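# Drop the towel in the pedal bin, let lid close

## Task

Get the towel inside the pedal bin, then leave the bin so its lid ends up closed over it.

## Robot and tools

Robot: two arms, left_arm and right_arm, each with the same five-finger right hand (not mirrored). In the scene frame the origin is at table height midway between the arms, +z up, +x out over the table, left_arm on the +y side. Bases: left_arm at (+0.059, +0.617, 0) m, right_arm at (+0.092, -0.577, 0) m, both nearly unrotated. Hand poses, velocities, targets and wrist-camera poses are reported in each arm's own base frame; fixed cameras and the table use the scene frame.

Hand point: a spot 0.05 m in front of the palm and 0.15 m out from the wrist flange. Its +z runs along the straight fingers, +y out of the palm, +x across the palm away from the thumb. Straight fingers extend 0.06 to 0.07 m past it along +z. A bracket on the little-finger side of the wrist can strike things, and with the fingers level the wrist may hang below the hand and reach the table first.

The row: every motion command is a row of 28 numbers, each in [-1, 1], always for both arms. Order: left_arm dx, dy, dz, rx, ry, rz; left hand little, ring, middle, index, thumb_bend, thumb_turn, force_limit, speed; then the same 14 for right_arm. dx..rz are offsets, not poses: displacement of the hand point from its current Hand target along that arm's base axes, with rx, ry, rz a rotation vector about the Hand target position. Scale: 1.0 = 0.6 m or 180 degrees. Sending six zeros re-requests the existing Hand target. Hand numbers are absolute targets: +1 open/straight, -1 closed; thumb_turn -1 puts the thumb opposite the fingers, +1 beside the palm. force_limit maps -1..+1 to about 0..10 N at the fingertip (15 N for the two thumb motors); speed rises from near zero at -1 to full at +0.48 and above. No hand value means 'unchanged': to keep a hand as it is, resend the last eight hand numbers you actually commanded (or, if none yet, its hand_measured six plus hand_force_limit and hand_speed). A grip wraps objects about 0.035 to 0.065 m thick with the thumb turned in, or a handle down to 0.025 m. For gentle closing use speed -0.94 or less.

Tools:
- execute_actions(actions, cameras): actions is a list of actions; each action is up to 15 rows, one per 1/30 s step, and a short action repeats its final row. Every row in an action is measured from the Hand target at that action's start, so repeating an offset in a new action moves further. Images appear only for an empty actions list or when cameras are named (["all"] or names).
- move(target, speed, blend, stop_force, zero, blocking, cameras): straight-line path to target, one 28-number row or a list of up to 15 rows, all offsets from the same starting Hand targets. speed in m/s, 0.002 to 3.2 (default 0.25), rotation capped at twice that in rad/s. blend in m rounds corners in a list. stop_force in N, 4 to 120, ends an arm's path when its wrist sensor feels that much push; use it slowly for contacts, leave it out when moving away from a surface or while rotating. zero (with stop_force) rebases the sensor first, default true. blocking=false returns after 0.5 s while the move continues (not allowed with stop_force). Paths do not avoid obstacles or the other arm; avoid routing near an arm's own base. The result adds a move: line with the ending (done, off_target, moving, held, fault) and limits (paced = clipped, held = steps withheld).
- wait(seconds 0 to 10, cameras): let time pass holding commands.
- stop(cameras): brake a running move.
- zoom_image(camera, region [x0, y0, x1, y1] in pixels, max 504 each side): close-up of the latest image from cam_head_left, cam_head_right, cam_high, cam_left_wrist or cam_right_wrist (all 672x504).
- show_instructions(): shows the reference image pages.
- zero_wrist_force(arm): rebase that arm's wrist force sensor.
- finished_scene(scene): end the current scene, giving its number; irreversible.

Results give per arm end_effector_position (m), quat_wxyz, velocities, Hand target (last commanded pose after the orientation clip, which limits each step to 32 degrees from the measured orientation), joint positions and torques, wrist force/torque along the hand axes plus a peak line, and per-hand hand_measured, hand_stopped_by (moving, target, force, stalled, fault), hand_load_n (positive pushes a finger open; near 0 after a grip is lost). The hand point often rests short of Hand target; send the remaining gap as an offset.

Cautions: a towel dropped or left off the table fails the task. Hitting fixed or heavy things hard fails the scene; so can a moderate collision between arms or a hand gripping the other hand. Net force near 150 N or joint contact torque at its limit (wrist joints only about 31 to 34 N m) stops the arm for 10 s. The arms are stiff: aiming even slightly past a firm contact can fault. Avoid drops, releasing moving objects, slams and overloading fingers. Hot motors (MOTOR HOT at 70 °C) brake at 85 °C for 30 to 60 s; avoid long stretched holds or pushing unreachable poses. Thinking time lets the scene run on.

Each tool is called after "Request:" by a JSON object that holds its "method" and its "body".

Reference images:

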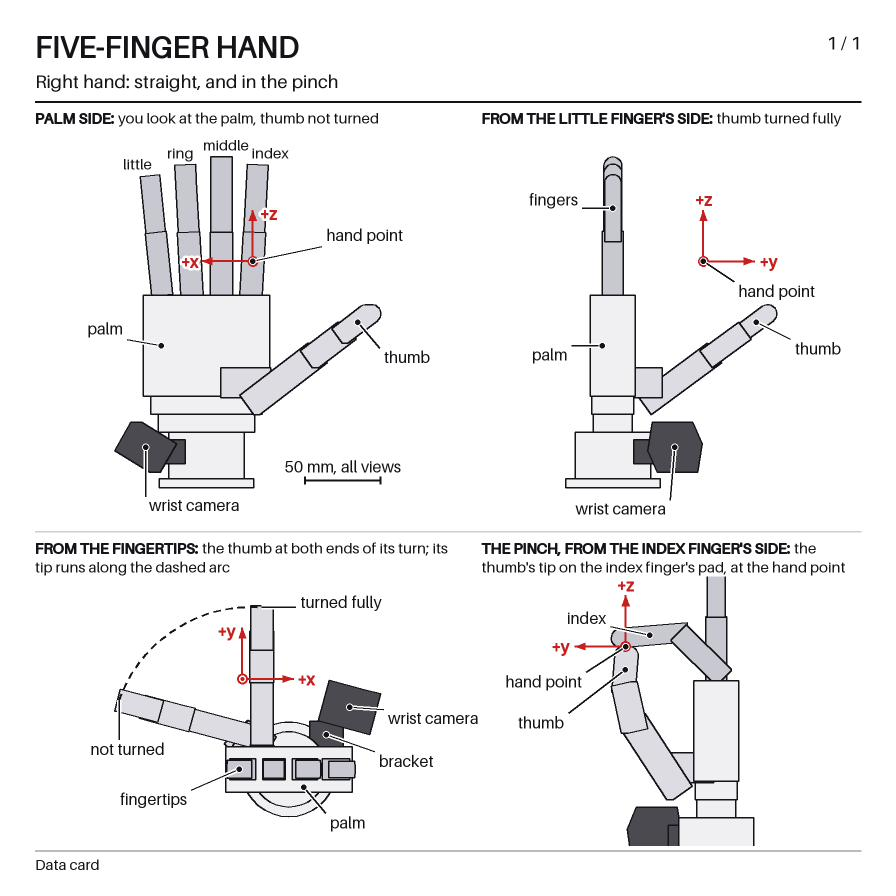

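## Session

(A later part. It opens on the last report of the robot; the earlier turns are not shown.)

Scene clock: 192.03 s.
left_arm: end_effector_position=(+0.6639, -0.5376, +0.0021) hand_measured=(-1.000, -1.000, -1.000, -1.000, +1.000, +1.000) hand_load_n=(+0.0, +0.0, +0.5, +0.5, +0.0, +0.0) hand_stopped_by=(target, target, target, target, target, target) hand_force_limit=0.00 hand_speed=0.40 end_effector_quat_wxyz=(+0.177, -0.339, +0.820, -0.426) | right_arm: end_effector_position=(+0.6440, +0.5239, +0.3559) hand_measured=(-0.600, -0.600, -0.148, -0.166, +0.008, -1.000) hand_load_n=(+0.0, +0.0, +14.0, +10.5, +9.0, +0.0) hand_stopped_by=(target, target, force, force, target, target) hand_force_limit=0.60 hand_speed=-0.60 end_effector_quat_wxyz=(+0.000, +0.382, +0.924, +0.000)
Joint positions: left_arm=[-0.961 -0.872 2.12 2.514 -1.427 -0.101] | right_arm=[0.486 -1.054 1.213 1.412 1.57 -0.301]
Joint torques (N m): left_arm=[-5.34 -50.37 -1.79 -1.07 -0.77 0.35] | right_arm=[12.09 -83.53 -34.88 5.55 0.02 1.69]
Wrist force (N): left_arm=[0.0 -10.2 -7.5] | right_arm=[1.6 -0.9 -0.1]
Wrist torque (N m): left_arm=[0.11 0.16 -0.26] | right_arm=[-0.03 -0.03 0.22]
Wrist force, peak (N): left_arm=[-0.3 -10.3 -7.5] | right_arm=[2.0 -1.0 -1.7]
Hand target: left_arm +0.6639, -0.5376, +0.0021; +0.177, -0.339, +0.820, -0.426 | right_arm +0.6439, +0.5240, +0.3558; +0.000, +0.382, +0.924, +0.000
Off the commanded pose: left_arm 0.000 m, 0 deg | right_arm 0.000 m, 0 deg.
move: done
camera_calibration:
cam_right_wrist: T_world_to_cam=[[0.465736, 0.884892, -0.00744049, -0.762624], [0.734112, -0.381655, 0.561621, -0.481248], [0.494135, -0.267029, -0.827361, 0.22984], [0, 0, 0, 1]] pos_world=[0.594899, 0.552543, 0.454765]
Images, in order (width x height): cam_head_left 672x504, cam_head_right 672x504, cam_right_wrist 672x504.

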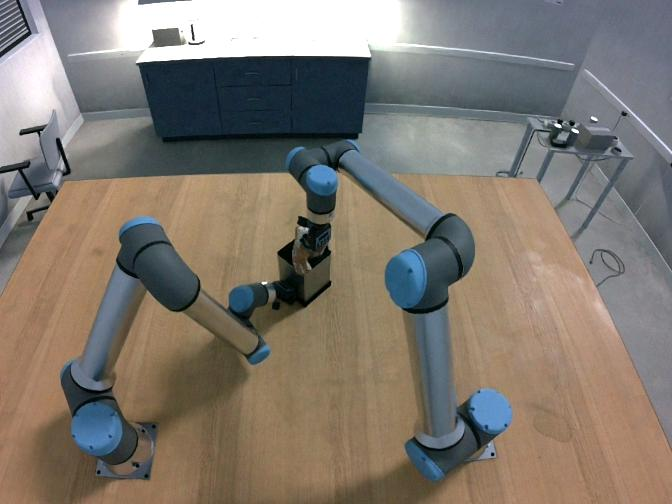

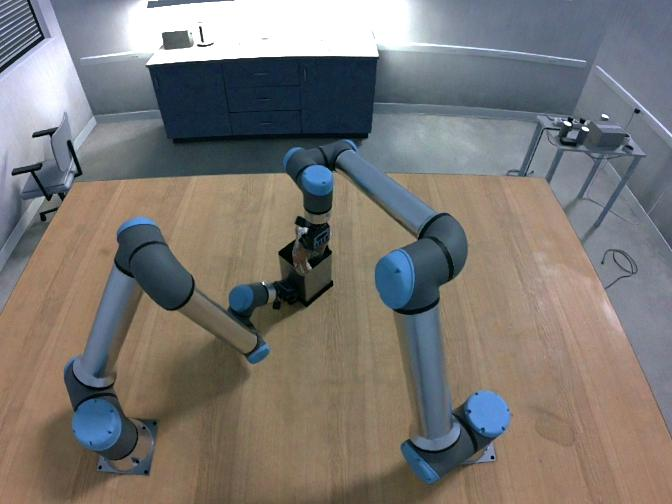

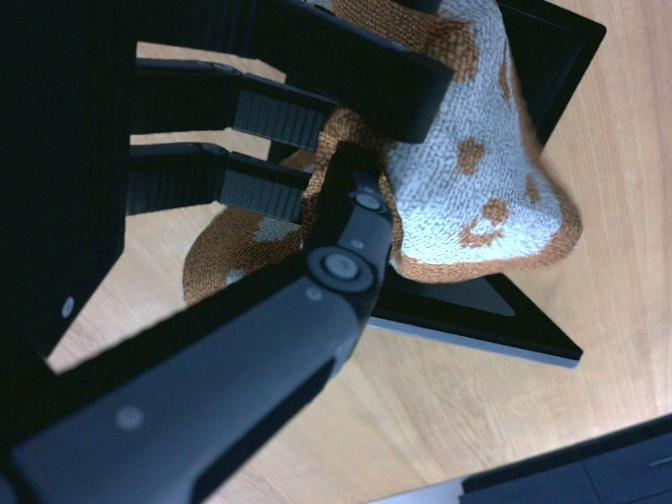

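Request:
{"method": "move", "body": {"target": [[0, 0, 0, 0, 0, 0, -1, -1, -1, -1, 1, 1, 0.0, 0.4, 0, 0, 0.115, 0, 0, 0, -0.6, -0.6, -0.35, -0.35, 0.0, -1, 0.6, -0.6],[0, 0, 0, 0, 0, 0, -1, -1, -1, -1, 1, 1, 0.0, 0.4, 0.0707, 0.059, 0.115, 0, 0, 0, -0.6, -0.6, -0.35, -0.35, 0.0, -1, 0.6, -0.6],[0, 0, 0, 0, 0, 0, -1, -1, -1, -1, 1, 1, 0.0, 0.4, 0.0707, 0.059, -0.06, 0, 0, 0, -0.6, -0.6, -0.35, -0.35, 0.0, -1, 0.6, -0.6]], "speed": 0.15, "blend": 0.01, "cameras": ["cam_head_left", "cam_head_right", "cam_right_wrist"]}}

Request:
{"method": "zoom_image", "body": {"camera": "cam_head_left", "region": [230, 150, 390, 330]}}

Scene clock: 208.13 s.
left_arm: end_effector_position=(+0.6639, -0.5376, +0.0021) hand_measured=(-1.000, -1.000, -1.000, -1.000, +1.000, +1.000) hand_load_n=(+0.0, +0.0, +0.5, +0.0, -0.5, -0.5) hand_stopped_by=(target, target, target, target, target, target) hand_force_limit=0.00 hand_speed=0.40 end_effector_quat_wxyz=(+0.177, -0.339, +0.820, -0.426) | right_arm: end_effector_position=(+0.6863, +0.5594, +0.3199) hand_measured=(-0.600, -0.600, -0.148, -0.166, +0.008, -1.000) hand_load_n=(+0.0, +0.0, +14.0, +10.5, +9.0, +0.0) hand_stopped_by=(target, target, force, force, target, target) hand_force_limit=0.60 hand_speed=-0.60 end_effector_quat_wxyz=(+0.000, +0.382, +0.924, +0.000)
Joint positions: left_arm=[-0.961 -0.872 2.12 2.514 -1.427 -0.101] | right_arm=[0.5 -0.944 1.102 1.412 1.57 -0.286]
Joint torques (N m): left_arm=[-11.6 -49.45 -1.46 -0.98 -1.14 0.71] | right_arm=[-16.01 -98.36 -32.76 5.26 -0.09 -1.99]
Wrist force (N): left_arm=[0.0 -9.9 -7.4] | right_arm=[1.9 -0.4 0.0]
Wrist torque (N m): left_arm=[0.21 0.17 -0.26] | right_arm=[0.00 -0.12 0.05]
Wrist force, peak (N): left_arm=[0.2 -10.5 -7.7] | right_arm=[2.3 -2.3 -1.5]
Hand target: left_arm +0.6639, -0.5376, +0.0021; +0.177, -0.339, +0.820, -0.426 | right_arm +0.6863, +0.5594, +0.3198; +0.000, +0.382, +0.924, +0.000
Off the commanded pose: left_arm 0.000 m, 0 deg | right_arm 0.000 m, 0 deg.
move: done
camera_calibration:
cam_right_wrist: T_world_to_cam=[[0.465671, 0.884926, -0.00748955, -0.813964], [0.734153, -0.381577, 0.561621, -0.478606], [0.494135, -0.267029, -0.827361, 0.188632], [0, 0, 0, 1]] pos_world=[0.637199, 0.588043, 0.418765]
Images, in order (width x height): cam_head_left 672x504, cam_head_right 672x504, cam_right_wrist 672x504.

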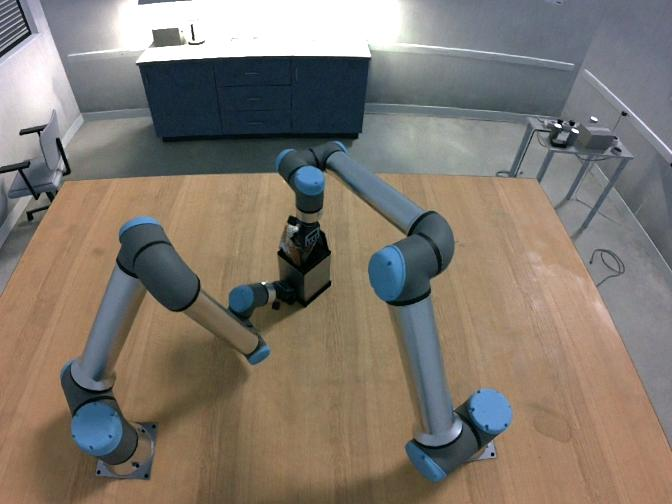

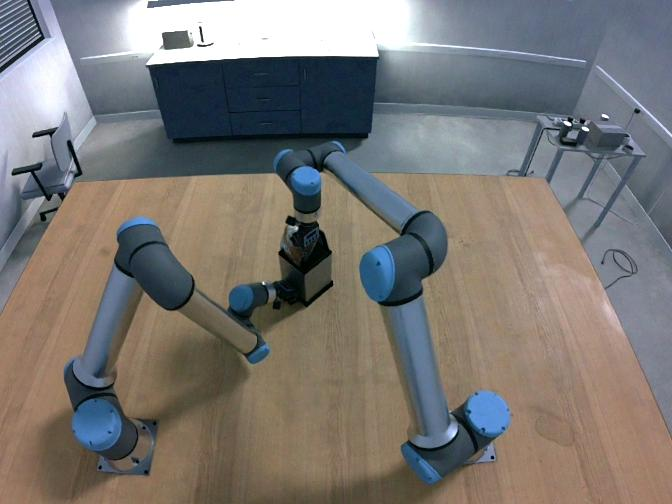

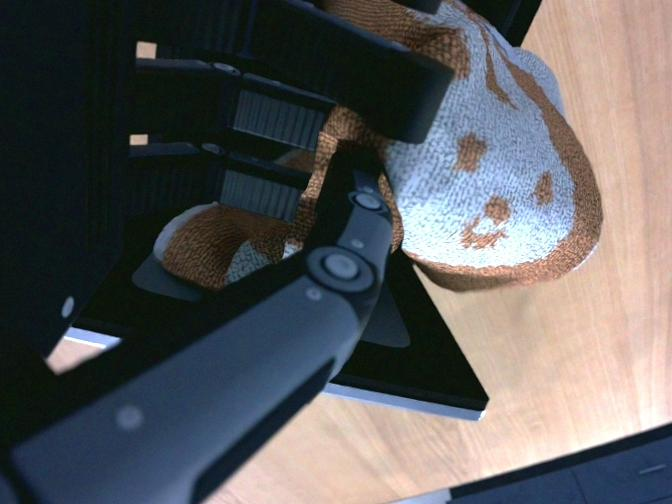

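Scaled by 2.800 from the camera's 672x504 image, which has a finer 960x720 frame.

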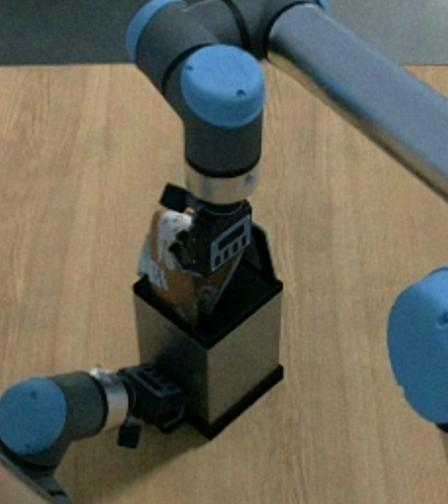

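Request:
{"method": "move", "body": {"target": [0, 0, 0, 0, 0, 0, -1, -1, -1, -1, 1, 1, 0.0, 0.4, -0.0707, -0.0707, 0, 0, 0, 0, -0.6, -0.6, -0.35, -0.35, 0.0, -1, 0.6, -0.6], "speed": 0.15, "cameras": ["cam_head_left", "cam_right_wrist"]}}

Request:
{"method": "zoom_image", "body": {"camera": "cam_head_left", "region": [230, 150, 390, 330]}}

Scene clock: 210.00 s.
left_arm: end_effector_position=(+0.6639, -0.5376, +0.0021) hand_measured=(-1.000, -1.000, -1.000, -1.000, +1.000, +1.000) hand_load_n=(+0.5, +0.0, +0.0, +0.0, +0.0, +0.0) hand_stopped_by=(target, target, target, target, target, target) hand_force_limit=0.00 hand_speed=0.40 end_effector_quat_wxyz=(+0.177, -0.339, +0.820, -0.426) | right_arm: end_effector_position=(+0.6441, +0.5169, +0.3198) hand_measured=(-0.600, -0.600, -0.148, -0.166, +0.008, -1.000) hand_load_n=(+0.0, +0.0, +14.0, +10.5, +9.0, +0.0) hand_stopped_by=(target, target, force, force, target, target) hand_force_limit=0.60 hand_speed=-0.60 end_effector_quat_wxyz=(+0.000, +0.382, +0.924, +0.000)
Joint positions: left_arm=[-0.961 -0.872 2.12 2.514 -1.427 -0.101] | right_arm=[0.477 -1.05 1.271 1.349 1.57 -0.309]
Joint torques (N m): left_arm=[-11.39 -49.4 -1.62 -1.09 -0.98 0.77] | right_arm=[13.98 -95.55 -28.48 8.6 -1.54 1.53]
Wrist force (N): left_arm=[0.1 -10.2 -7.4] | right_arm=[1.8 -0.6 -0.2]
Wrist torque (N m): left_arm=[0.17 0.15 -0.26] | right_arm=[0.01 -0.06 0.23]
Wrist force, peak (N): left_arm=[0.1 -10.5 -7.6] | right_arm=[2.3 -1.8 0.1]
Hand target: left_arm +0.6639, -0.5376, +0.0021; +0.177, -0.339, +0.820, -0.426 | right_arm +0.6439, +0.5169, +0.3198; +0.000, +0.382, +0.924, +0.000
Off the commanded pose: left_arm 0.000 m, 0 deg | right_arm 0.000 m, 0 deg.
move: done
camera_calibration:
cam_right_wrist: T_world_to_cam=[[0.465748, 0.884887, -0.00737562, -0.756864], [0.734054, -0.381678, 0.561683, -0.463715], [0.49421, -0.267017, -0.82732, 0.198094], [0, 0, 0, 1]] pos_world=[0.595, 0.545643, 0.418766]
Images, in order (width x height): cam_head_left 672x504, cam_right_wrist 672x504.

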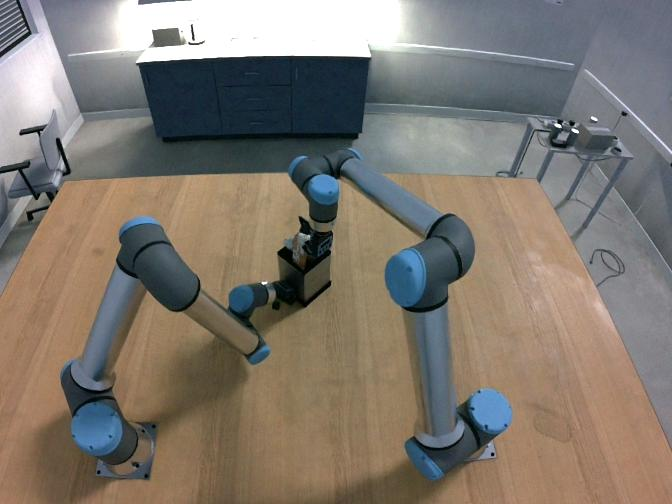

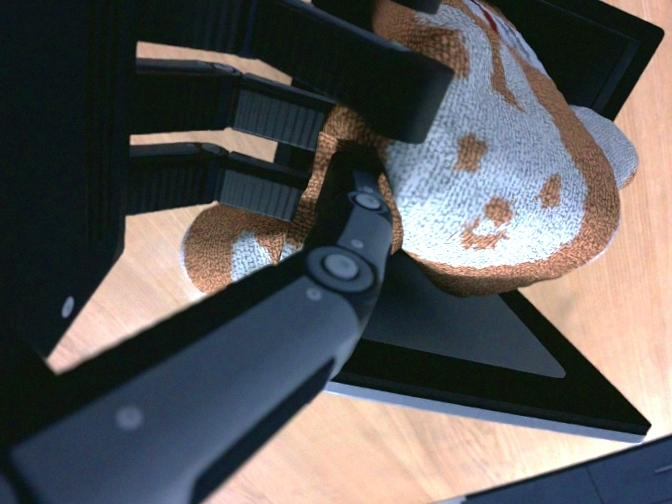

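Scaled by 2.800 from the camera's 672x504 image, which has a finer 960x720 frame.

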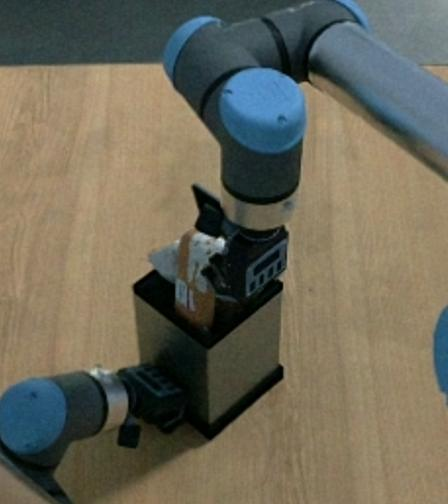

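Request:
{"method": "move", "body": {"target": [0, 0, 0, 0, 0, 0, -1, -1, -1, -1, 1, 1, 0.0, 0.4, 0.021, 0.021, -0.1, 0, 0, 0, -0.6, -0.6, -0.35, -0.35, 0.0, -1, 0.6, -0.6], "speed": 0.12, "cameras": ["cam_head_left", "cam_right_wrist"]}}

Request:
{"method": "zoom_image", "body": {"camera": "cam_head_left", "region": [230, 150, 390, 330]}}

Scene clock: 212.40 s.
left_arm: end_effector_position=(+0.6639, -0.5376, +0.0021) hand_measured=(-1.000, -1.000, -1.000, -1.000, +1.000, +1.000) hand_load_n=(+0.0, +0.0, +0.0, +0.0, +0.0, +0.0) hand_stopped_by=(target, target, target, target, target, target) hand_force_limit=0.00 hand_speed=0.40 end_effector_quat_wxyz=(+0.177, -0.339, +0.820, -0.426) | right_arm: end_effector_position=(+0.6564, +0.5296, +0.2598) hand_measured=(-0.600, -0.600, -0.148, -0.166, +0.008, -1.000) hand_load_n=(+0.0, +0.0, +14.0, +10.5, +9.0, -0.5) hand_stopped_by=(target, target, force, force, target, target) hand_force_limit=0.60 hand_speed=-0.60 end_effector_quat_wxyz=(+0.000, +0.382, +0.924, +0.000)
Joint positions: left_arm=[-0.961 -0.872 2.12 2.514 -1.427 -0.101] | right_arm=[0.485 -0.994 1.291 1.273 1.57 -0.302]
Joint torques (N m): left_arm=[-11.73 -51.17 -2.08 -0.9 -0.98 0.63] | right_arm=[-4.97 -96.98 -41.66 8.48 -1.68 -1.98]
Wrist force (N): left_arm=[0.0 -9.8 -7.1] | right_arm=[1.9 -0.5 -0.1]
Wrist torque (N m): left_arm=[0.19 0.16 -0.26] | right_arm=[0.01 -0.10 0.24]
Wrist force, peak (N): left_arm=[0.3 -10.6 -7.8] | right_arm=[1.7 -1.2 -1.7]
Hand target: left_arm +0.6639, -0.5376, +0.0021; +0.177, -0.339, +0.820, -0.426 | right_arm +0.6565, +0.5295, +0.2598; +0.000, +0.382, +0.924, +0.000
Off the commanded pose: left_arm 0.000 m, 0 deg | right_arm 0.000 m, 0 deg.
move: done
camera_calibration:
cam_right_wrist: T_world_to_cam=[[0.465693, 0.884916, -0.00736681, -0.774259], [0.734131, -0.381666, 0.561589, -0.434215], [0.494148, -0.266936, -0.827383, 0.145783], [0, 0, 0, 1]] pos_world=[0.607299, 0.558343, 0.358765]
Images, in order (width x height): cam_head_left 672x504, cam_right_wrist 672x504.

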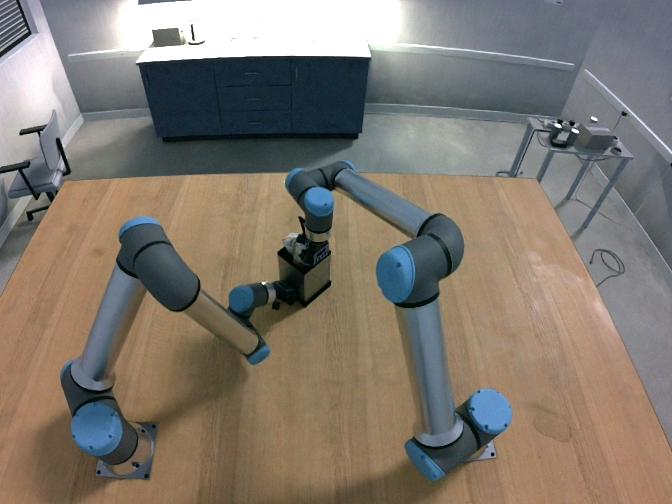

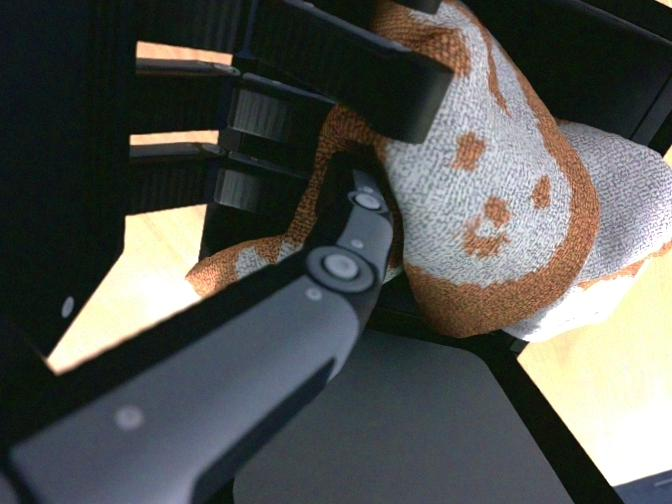

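Scaled by 2.800 from the camera's 672x504 image, which has a finer 960x720 frame.

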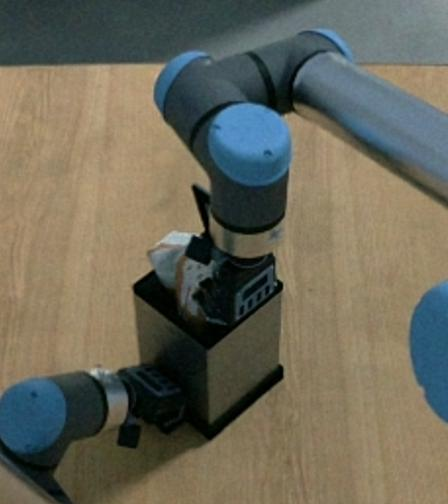

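Request:
{"method": "zoom_image", "body": {"camera": "cam_right_wrist", "region": [120, 0, 672, 504]}}

Request:
{"method": "zoom_image", "body": {"camera": "cam_head_left", "region": [270, 210, 350, 280]}}

Region (120, 0, 672, 504) is 552x504 pixels. A region can be at most 504 by 504 pixels.

Scaled by 6.300 from the camera's 672x504 image, which has a finer 960x720 frame.

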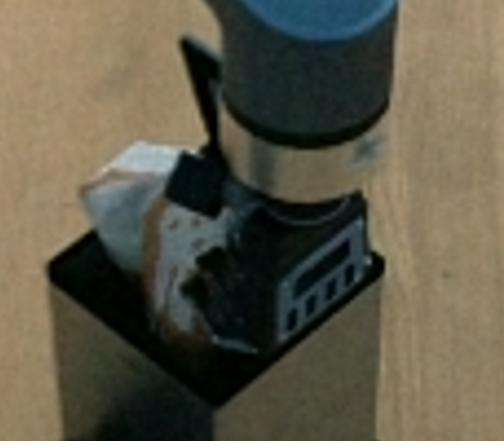

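Request:
{"method": "move", "body": {"target": [0, 0, 0, 0, 0, 0, -1, -1, -1, -1, 1, 1, 0.0, 0.4, -0.065, -0.065, 0, 0, 0, 0, -0.6, -0.6, -0.35, -0.35, 0.0, -1, 0.6, -0.6], "speed": 0.15, "cameras": ["cam_head_left", "cam_right_wrist"]}}

Request:
{"method": "zoom_image", "body": {"camera": "cam_head_left", "region": [260, 200, 350, 290]}}

Scene clock: 217.10 s.
left_arm: end_effector_position=(+0.6639, -0.5376, +0.0021) hand_measured=(-1.000, -1.000, -1.000, -1.000, +1.000, +1.000) hand_load_n=(+0.0, +0.0, +0.0, +0.0, +0.0, +0.0) hand_stopped_by=(target, target, target, target, target, target) hand_force_limit=0.00 hand_speed=0.40 end_effector_quat_wxyz=(+0.177, -0.339, +0.820, -0.426) | right_arm: end_effector_position=(+0.6176, +0.4905, +0.2598) hand_measured=(-0.600, -0.600, -0.148, -0.166, +0.008, -1.000) hand_load_n=(+0.0, +0.0, +13.5, +10.5, +8.5, +0.0) hand_stopped_by=(target, target, force, force, target, target) hand_force_limit=0.60 hand_speed=-0.60 end_effector_quat_wxyz=(+0.000, +0.382, +0.924, +0.000)
Joint positions: left_arm=[-0.961 -0.872 2.12 2.514 -1.427 -0.101] | right_arm=[0.461 -1.083 1.432 1.222 1.57 -0.325]
Joint torques (N m): left_arm=[-11.07 -50.04 -2.16 -1.11 -1.09 0.53] | right_arm=[13.97 -92.57 -27.25 8.56 -1.59 1.69]
Wrist force (N): left_arm=[0.0 -10.5 -7.5] | right_arm=[2.1 -0.2 -0.4]
Wrist torque (N m): left_arm=[0.15 0.16 -0.27] | right_arm=[0.05 -0.08 0.27]
Wrist force, peak (N): left_arm=[-0.3 -10.4 -8.1] | right_arm=[2.1 -1.9 0.0]
Hand target: left_arm +0.6639, -0.5376, +0.0021; +0.177, -0.339, +0.820, -0.426 | right_arm +0.6175, +0.4905, +0.2598; +0.000, +0.382, +0.924, +0.000
Off the commanded pose: left_arm 0.000 m, 0 deg | right_arm 0.000 m, 0 deg.
move: done
camera_calibration:
cam_right_wrist: T_world_to_cam=[[0.465771, 0.884876, -0.0072529, -0.721654], [0.734031, -0.381767, 0.561651, -0.420568], [0.494223, -0.266925, -0.827342, 0.154455], [0, 0, 0, 1]] pos_world=[0.5685, 0.519243, 0.358766]
Images, in order (width x height): cam_head_left 672x504, cam_right_wrist 672x504.

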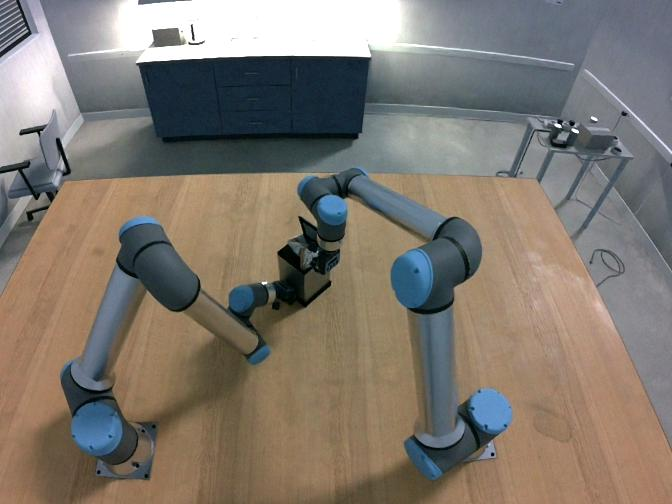

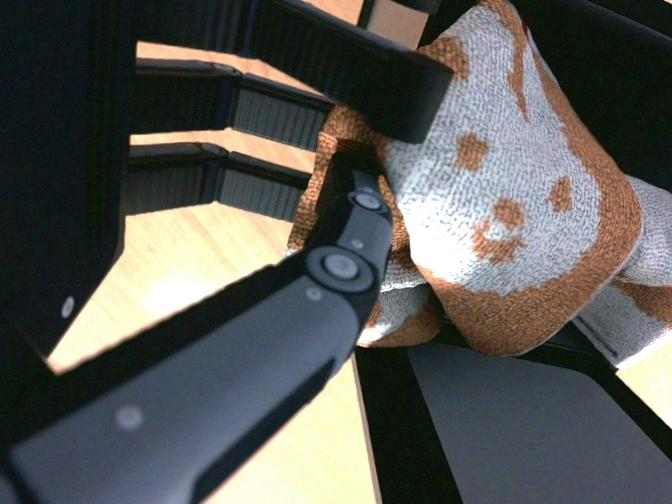

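Scaled by 5.600 from the camera's 672x504 image, which has a finer 960x720 frame.

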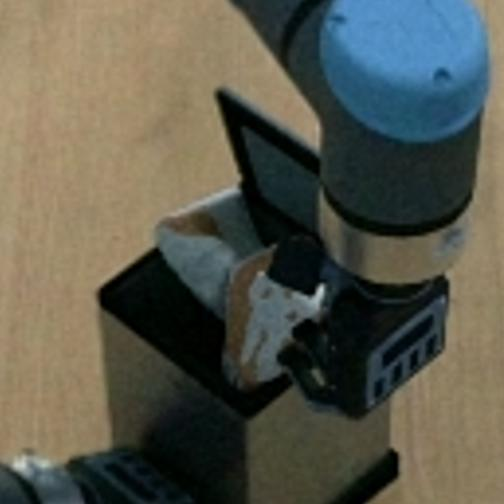

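Request:
{"method": "move", "body": {"target": [0, 0, 0, 0, 0, 0, -1, -1, -1, -1, 1, 1, 0.0, 0.4, -0.06, -0.06, 0.0, 0, 0, 0, -0.6, -0.6, -0.35, -0.35, 0.0, -1, 0.6, -0.6], "speed": 0.15, "cameras": ["cam_head_left", "cam_right_wrist"]}}

Request:
{"method": "zoom_image", "body": {"camera": "cam_head_left", "region": [260, 200, 350, 290]}}

Scene clock: 219.90 s.
left_arm: end_effector_position=(+0.6639, -0.5376, +0.0021) hand_measured=(-1.000, -1.000, -1.000, -1.000, +1.000, +1.000) hand_load_n=(+0.0, +0.0, +0.0, +0.0, +0.0, -0.5) hand_stopped_by=(target, target, target, target, target, target) hand_force_limit=0.00 hand_speed=0.40 end_effector_quat_wxyz=(+0.177, -0.339, +0.820, -0.426) | right_arm: end_effector_position=(+0.5816, +0.4545, +0.2598) hand_measured=(-0.600, -0.600, -0.148, -0.166, +0.008, -1.000) hand_load_n=(+0.0, +0.0, +13.5, +10.5, +9.0, +0.0) hand_stopped_by=(target, target, force, force, target, target) hand_force_limit=0.60 hand_speed=-0.60 end_effector_quat_wxyz=(+0.000, +0.382, +0.924, +0.000)
Joint positions: left_arm=[-0.961 -0.872 2.12 2.514 -1.427 -0.101] | right_arm=[0.436 -1.163 1.551 1.182 1.57 -0.35]
Joint torques (N m): left_arm=[-11.28 -50.12 -2.53 -0.82 -1.01 0.71] | right_arm=[14.11 -85.34 -27.57 8.65 -0.84 1.87]
Wrist force (N): left_arm=[0.2 -9.8 -7.8] | right_arm=[2.0 -0.2 -0.5]
Wrist torque (N m): left_arm=[0.24 0.16 -0.23] | right_arm=[0.00 -0.10 0.27]
Wrist force, peak (N): left_arm=[0.2 -10.3 -7.9] | right_arm=[2.2 -1.3 -0.3]
Hand target: left_arm +0.6639, -0.5376, +0.0021; +0.177, -0.339, +0.820, -0.426 | right_arm +0.5815, +0.4545, +0.2598; +0.000, +0.382, +0.924, +0.000
Off the commanded pose: left_arm 0.000 m, 0 deg | right_arm 0.000 m, 0 deg.
move: done
camera_calibration:
cam_right_wrist: T_world_to_cam=[[0.465749, 0.884886, -0.0073761, -0.67298], [0.734026, -0.381663, 0.561728, -0.407962], [0.494251, -0.267039, -0.827289, 0.162659], [0, 0, 0, 1]] pos_world=[0.5325, 0.483243, 0.358766]
Images, in order (width x height): cam_head_left 672x504, cam_right_wrist 672x504.

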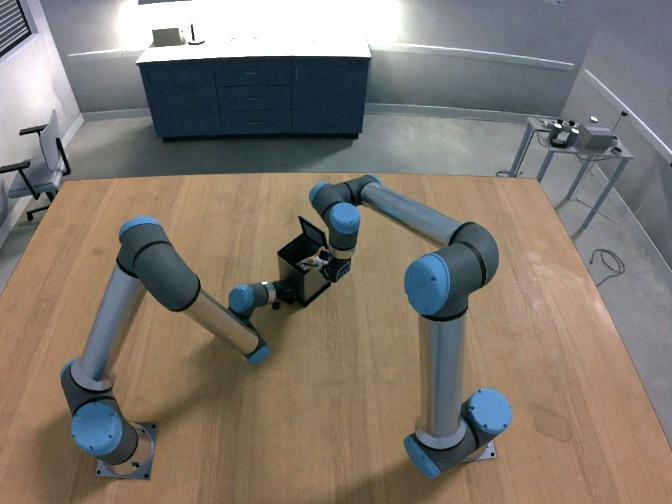

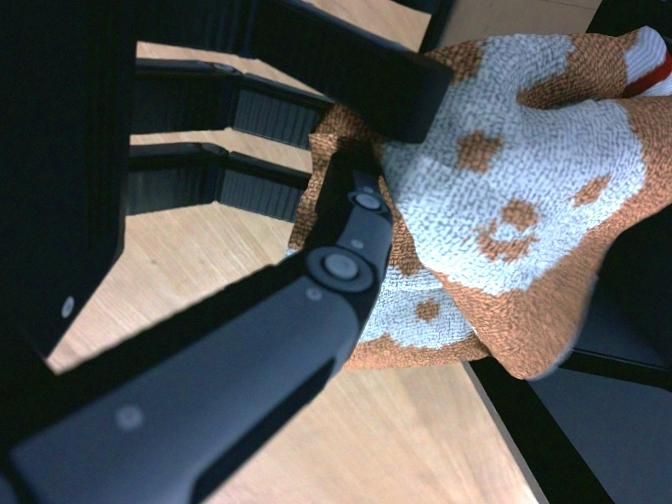

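Scaled by 5.600 from the camera's 672x504 image, which has a finer 960x720 frame.

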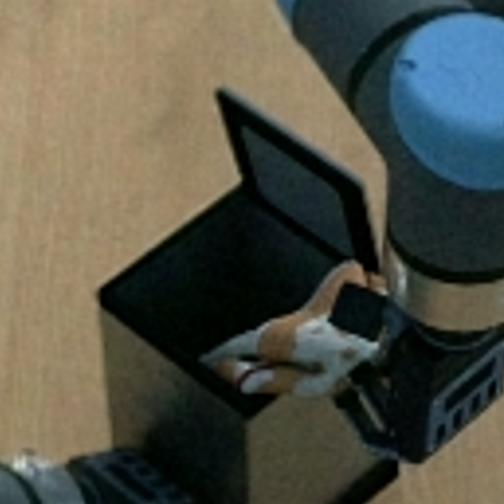

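Request:
{"method": "move", "body": {"target": [[0, 0, 0, 0, 0, 0, -1, -1, -1, -1, 1, 1, 0.0, 0.4, 0.03, 0.03, 0.25, 0, 0, 0, -0.6, -0.6, -0.35, -0.35, 0.0, -1, 0.6, -0.6],[0, 0, 0, 0, 0, 0, -1, -1, -1, -1, 1, 1, 0.0, 0.4, 0.1717, 0.1787, 0.25, 0, 0, 0, -0.6, -0.6, -0.35, -0.35, 0.0, -1, 0.6, -0.6],[0, 0, 0, 0, 0, 0, -1, -1, -1, -1, 1, 1, 0.0, 0.4, 0.1717, 0.1787, 0.0667, 0, 0, 0, -0.6, -0.6, -0.35, -0.35, 0.0, -1, 0.6, -0.6],[0, 0, 0, 0, 0, 0, -1, -1, -1, -1, 1, 1, 0.0, 0.4, 0.1242, 0.1317, 0.0667, 0, 0, 0, -0.6, -0.6, -0.35, -0.35, 0.0, -1, 0.6, -0.6],[0, 0, 0, 0, 0, 0, -1, -1, -1, -1, 1, 1, 0.0, 0.4, 0.1242, 0.1317, -0.0167, 0, 0, 0, -0.6, -0.6, -0.35, -0.35, 0.0, -1, 0.6, -0.6]], "speed": 0.15, "blend": 0.01, "cameras": ["cam_head_left", "cam_right_wrist"]}}

Request:
{"method": "zoom_image", "body": {"camera": "cam_head_left", "region": [260, 200, 350, 290]}}

Scene clock: 230.90 s.
left_arm: end_effector_position=(+0.6639, -0.5376, +0.0021) hand_measured=(-1.000, -1.000, -1.000, -1.000, +1.000, +1.000) hand_load_n=(+0.0, +0.0, +0.0, +0.0, +0.0, +0.0) hand_stopped_by=(target, target, target, target, target, target) hand_force_limit=0.00 hand_speed=0.40 end_effector_quat_wxyz=(+0.177, -0.339, +0.820, -0.426) | right_arm: end_effector_position=(+0.6560, +0.5335, +0.2499) hand_measured=(-0.600, -0.600, -0.148, -0.166, +0.008, -1.000) hand_load_n=(+0.0, +0.0, +13.5, +11.0, +9.0, -0.5) hand_stopped_by=(target, target, force, force, target, target) hand_force_limit=0.60 hand_speed=-0.60 end_effector_quat_wxyz=(+0.000, +0.382, +0.924, +0.000)
Joint positions: left_arm=[-0.961 -0.872 2.12 2.514 -1.427 -0.101] | right_arm=[0.489 -0.985 1.295 1.261 1.57 -0.297]
Joint torques (N m): left_arm=[-11.58 -50.91 -3.64 -0.93 -1.12 0.97] | right_arm=[14.69 -87.34 -32.35 5.38 -1.65 1.73]
Wrist force (N): left_arm=[0.0 -10.0 -7.4] | right_arm=[1.9 -0.7 -0.3]
Wrist torque (N m): left_arm=[0.19 0.16 -0.25] | right_arm=[-0.02 -0.10 0.24]
Wrist force, peak (N): left_arm=[0.4 -10.5 -7.7] | right_arm=[1.9 -1.9 -2.1]
Hand target: left_arm +0.6639, -0.5376, +0.0021; +0.177, -0.339, +0.820, -0.426 | right_arm +0.6560, +0.5336, +0.2498; +0.000, +0.382, +0.924, +0.000
Off the commanded pose: left_arm 0.000 m, 0 deg | right_arm 0.000 m, 0 deg.
move: done
camera_calibration:
cam_right_wrist: T_world_to_cam=[[0.465736, 0.884892, -0.00744049, -0.777585], [0.734112, -0.381655, 0.561621, -0.426823], [0.494135, -0.267029, -0.827361, 0.1388], [0, 0, 0, 1]] pos_world=[0.606899, 0.562243, 0.348765]
Images, in order (width x height): cam_head_left 672x504, cam_right_wrist 672x504.

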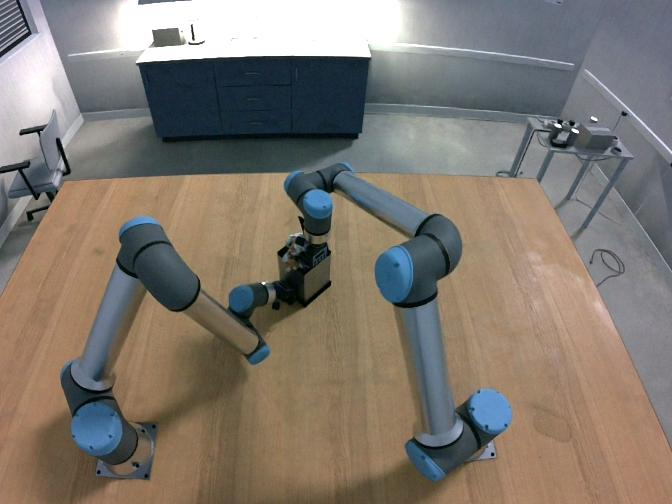

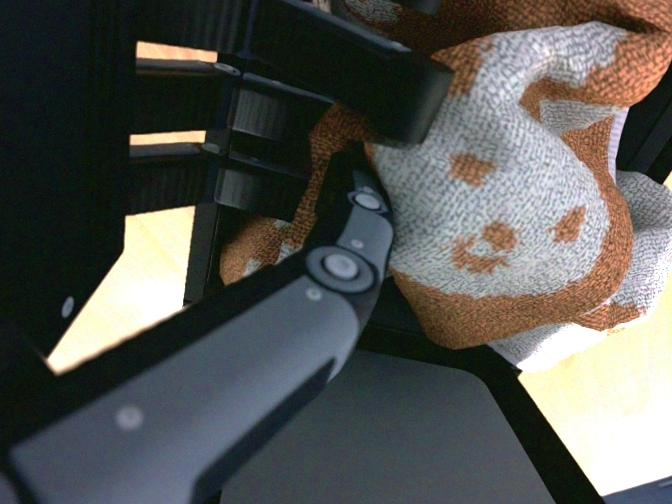

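Scaled by 5.600 from the camera's 672x504 image, which has a finer 960x720 frame.

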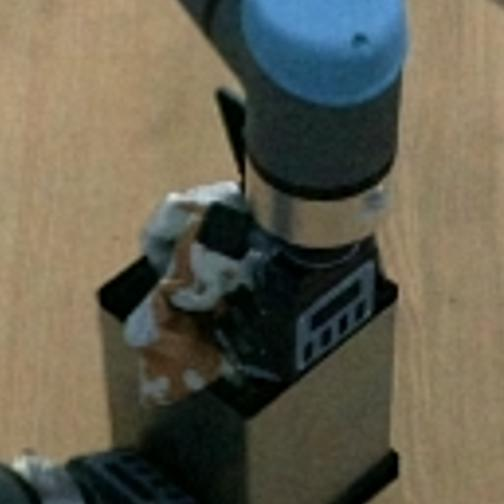

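Request:
{"method": "move", "body": {"target": [[0, 0, 0, 0, 0, 0, -1, -1, -1, -1, 1, 1, 0.0, 0.4, 0, 0, 0, 0, 0, 0, -0.6, -0.6, -0.35, -0.35, 0.6, -1, 0.6, -0.4],[0, 0, 0, 0, 0, 0, -1, -1, -1, -1, 1, 1, 0.0, 0.4, 0, 0, 0, 0, 0, 0, 0.3, 0.3, 0.3, 0.3, 0.6, -1, 0.6, -0.4]], "speed": 0.1, "cameras": ["cam_head_left", "cam_right_wrist"]}}

Request:
{"method": "zoom_image", "body": {"camera": "cam_head_left", "region": [260, 200, 350, 290]}}

Scene clock: 236.07 s.
left_arm: end_effector_position=(+0.6639, -0.5376, +0.0021) hand_measured=(-1.000, -1.000, -1.000, -1.000, +1.000, +1.000) hand_load_n=(+0.0, +0.0, +0.0, +0.0, -0.5, +0.0) hand_stopped_by=(target, target, target, target, target, target) hand_force_limit=0.00 hand_speed=0.40 end_effector_quat_wxyz=(+0.177, -0.339, +0.820, -0.426) | right_arm: end_effector_position=(+0.6560, +0.5336, +0.2498) hand_measured=(+0.014, +0.300, +0.298, +0.298, +0.600, -1.000) hand_load_n=(-12.0, -2.0, -2.5, -5.5, +0.0, +0.0) hand_stopped_by=(stalled, target, target, target, target, target) hand_force_limit=0.60 hand_speed=-0.40 end_effector_quat_wxyz=(+0.000, +0.382, +0.924, +0.000)
Joint positions: left_arm=[-0.961 -0.872 2.12 2.514 -1.427 -0.101] | right_arm=[0.49 -0.985 1.295 1.26 1.57 -0.297]
Joint torques (N m): left_arm=[-10 -51.55 -4.21 -1 -1.06 0.83] | right_arm=[9.67 -77.31 -23.32 0.84 -1.08 1.63]
Wrist force (N): left_arm=[1.6 -9.4 -10.4] | right_arm=[0.8 10.0 -26.2]
Wrist torque (N m): left_arm=[0.30 0.18 -0.09] | right_arm=[0.31 0.95 0.54]
Wrist force, peak (N): left_arm=[1.4 -12.2 -11.2] | right_arm=[1.1 9.7 -26.6]
Hand target: left_arm +0.6639, -0.5376, +0.0021; +0.177, -0.339, +0.820, -0.426 | right_arm +0.6560, +0.5336, +0.2498; +0.000, +0.382, +0.924, +0.000
Off the commanded pose: left_arm 0.000 m, 0 deg | right_arm 0.000 m, 0 deg.
move: done
camera_calibration:
cam_right_wrist: T_world_to_cam=[[0.465693, 0.884916, -0.00736681, -0.777598], [0.734131, -0.381666, 0.561589, -0.426817], [0.494148, -0.266936, -0.827383, 0.138748], [0, 0, 0, 1]] pos_world=[0.606899, 0.562243, 0.348765]
Images, in order (width x height): cam_head_left 672x504, cam_right_wrist 672x504.

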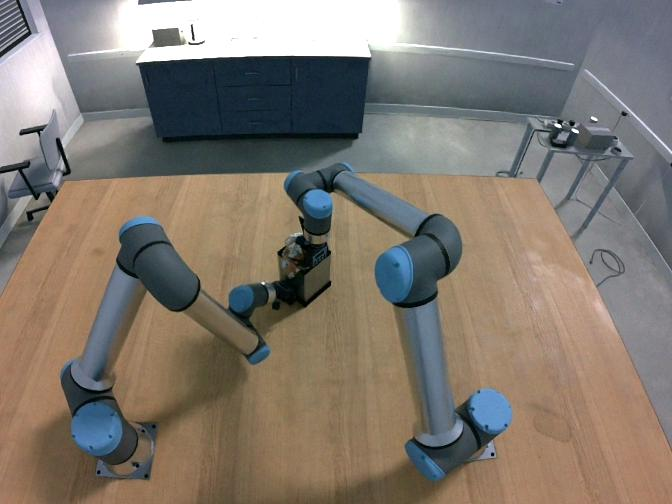

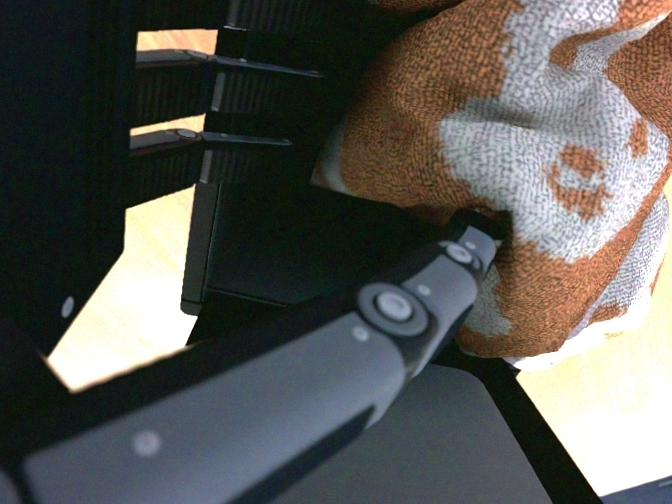

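Scaled by 5.600 from the camera's 672x504 image, which has a finer 960x720 frame.

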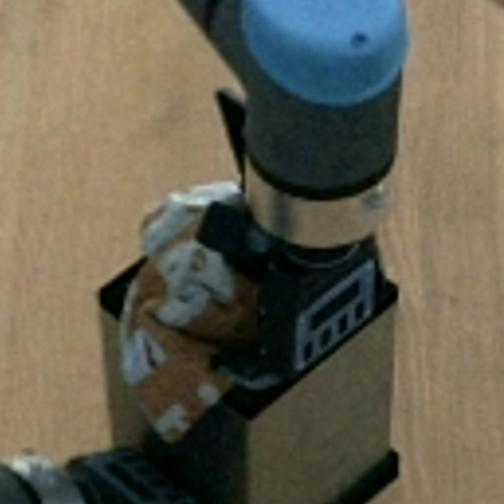

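Request:
{"method": "move", "body": {"target": [0, 0, 0, 0, 0, 0, -1, -1, -1, -1, 1, 1, 0.0, 0.4, 0, 0, 0.15, 0, 0, 0, 0.3, 0.3, 0.3, 0.3, 0.6, -1, 0.6, -0.4], "speed": 0.15, "cameras": ["cam_head_left", "cam_head_right", "cam_right_wrist"]}}

Request:
{"method": "zoom_image", "body": {"camera": "cam_head_left", "region": [260, 200, 350, 290]}}

Request:
{"method": "zoom_image", "body": {"camera": "cam_right_wrist", "region": [168, 0, 672, 504]}}

Scene clock: 237.80 s.
left_arm: end_effector_position=(+0.6639, -0.5376, +0.0021) hand_measured=(-1.000, -1.000, -1.000, -1.000, +1.000, +1.000) hand_load_n=(+0.0, +0.0, +0.0, +0.0, +0.0, +0.0) hand_stopped_by=(target, target, target, target, target, target) hand_force_limit=0.00 hand_speed=0.40 end_effector_quat_wxyz=(+0.177, -0.339, +0.820, -0.426) | right_arm: end_effector_position=(+0.6560, +0.5336, +0.3397) hand_measured=(+0.016, +0.300, +0.300, +0.298, +0.600, -1.000) hand_load_n=(+0.0, +0.0, +0.0, +0.0, +0.0, +0.0) hand_stopped_by=(stalled, target, target, target, target, target) hand_force_limit=0.60 hand_speed=-0.40 end_effector_quat_wxyz=(+0.000, +0.382, +0.924, +0.000)
Joint positions: left_arm=[-0.961 -0.872 2.12 2.514 -1.427 -0.101] | right_arm=[0.49 -1.022 1.192 1.401 1.57 -0.297]
Joint torques (N m): left_arm=[-2.5 -51.05 -4.84 -0.78 -1.23 0.8] | right_arm=[-4.78 -86.95 -38.78 2.53 -0.77 0.45]
Wrist force (N): left_arm=[-1.7 -11.5 -9.0] | right_arm=[1.8 -0.7 -0.7]
Wrist torque (N m): left_arm=[0.24 0.15 -0.37] | right_arm=[-0.02 -0.08 0.23]
Wrist force, peak (N): left_arm=[-1.7 -12.1 -9.2] | right_arm=[1.0 10.0 -26.4]
Hand target: left_arm +0.6639, -0.5376, +0.0021; +0.177, -0.339, +0.820, -0.426 | right_arm +0.6560, +0.5336, +0.3398; +0.000, +0.382, +0.924, +0.000
Off the commanded pose: left_arm 0.000 m, 0 deg | right_arm 0.000 m, 0 deg.
move: done
camera_calibration:
cam_right_wrist: T_world_to_cam=[[0.465693, 0.884916, -0.00736681, -0.776935], [0.734131, -0.381666, 0.561589, -0.477304], [0.494148, -0.266936, -0.827383, 0.21313], [0, 0, 0, 1]] pos_world=[0.606899, 0.562243, 0.438665]
Images, in order (width x height): cam_head_left 672x504, cam_head_right 672x504, cam_right_wrist 672x504.

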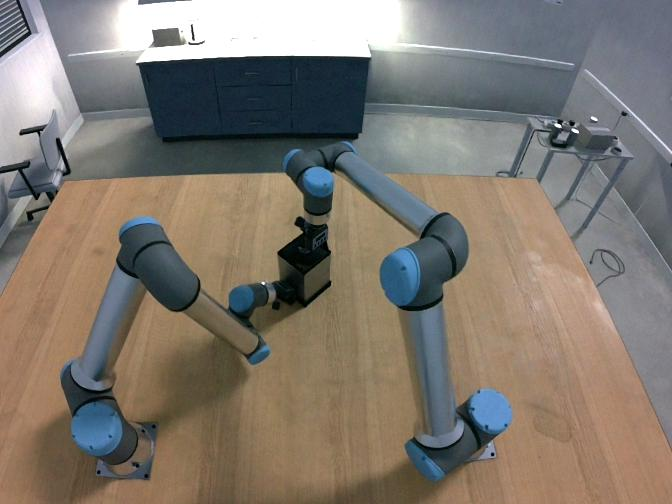

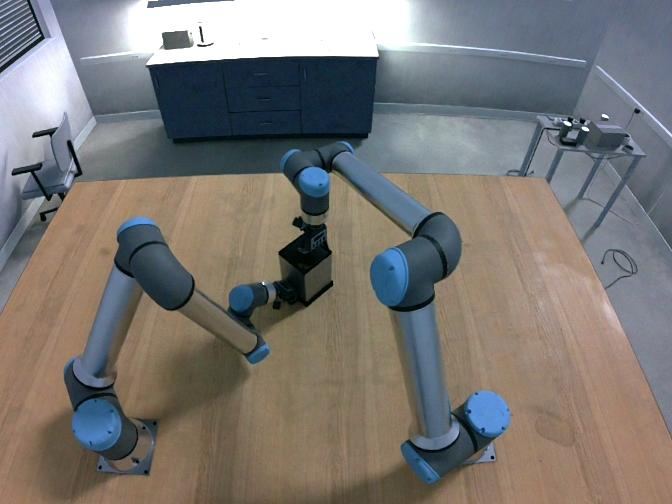

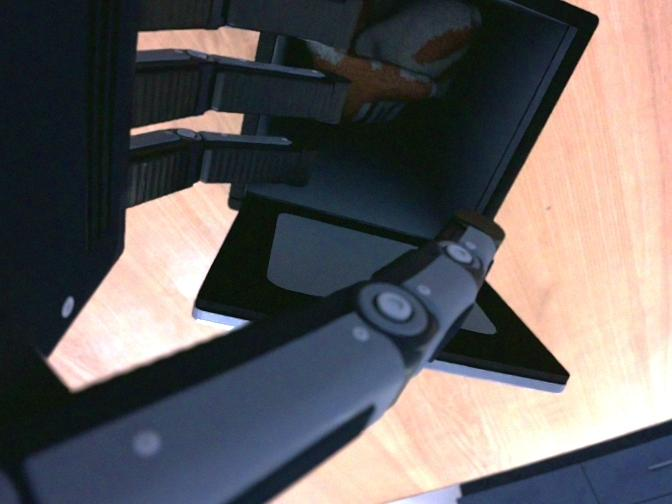

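Scaled by 5.600 from the camera's 672x504 image, which has a finer 960x720 frame.

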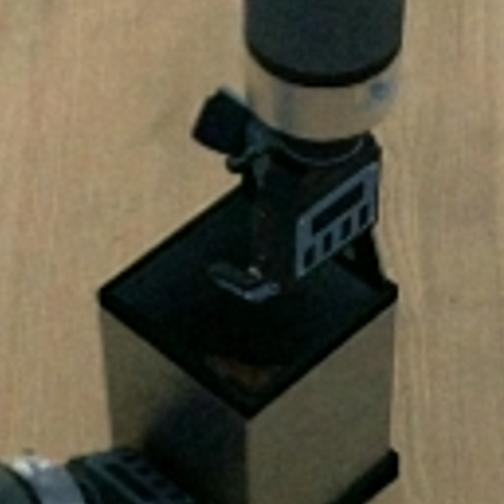

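Scaled by 1.000.

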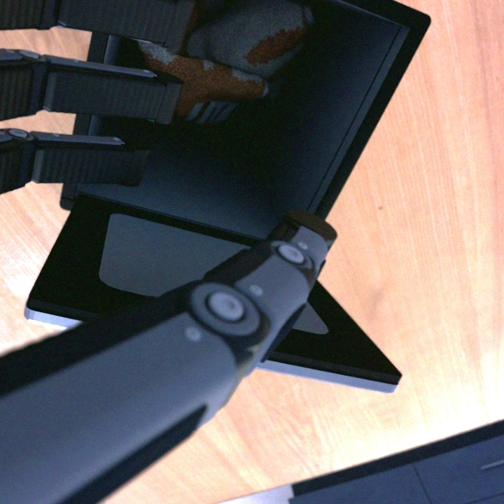

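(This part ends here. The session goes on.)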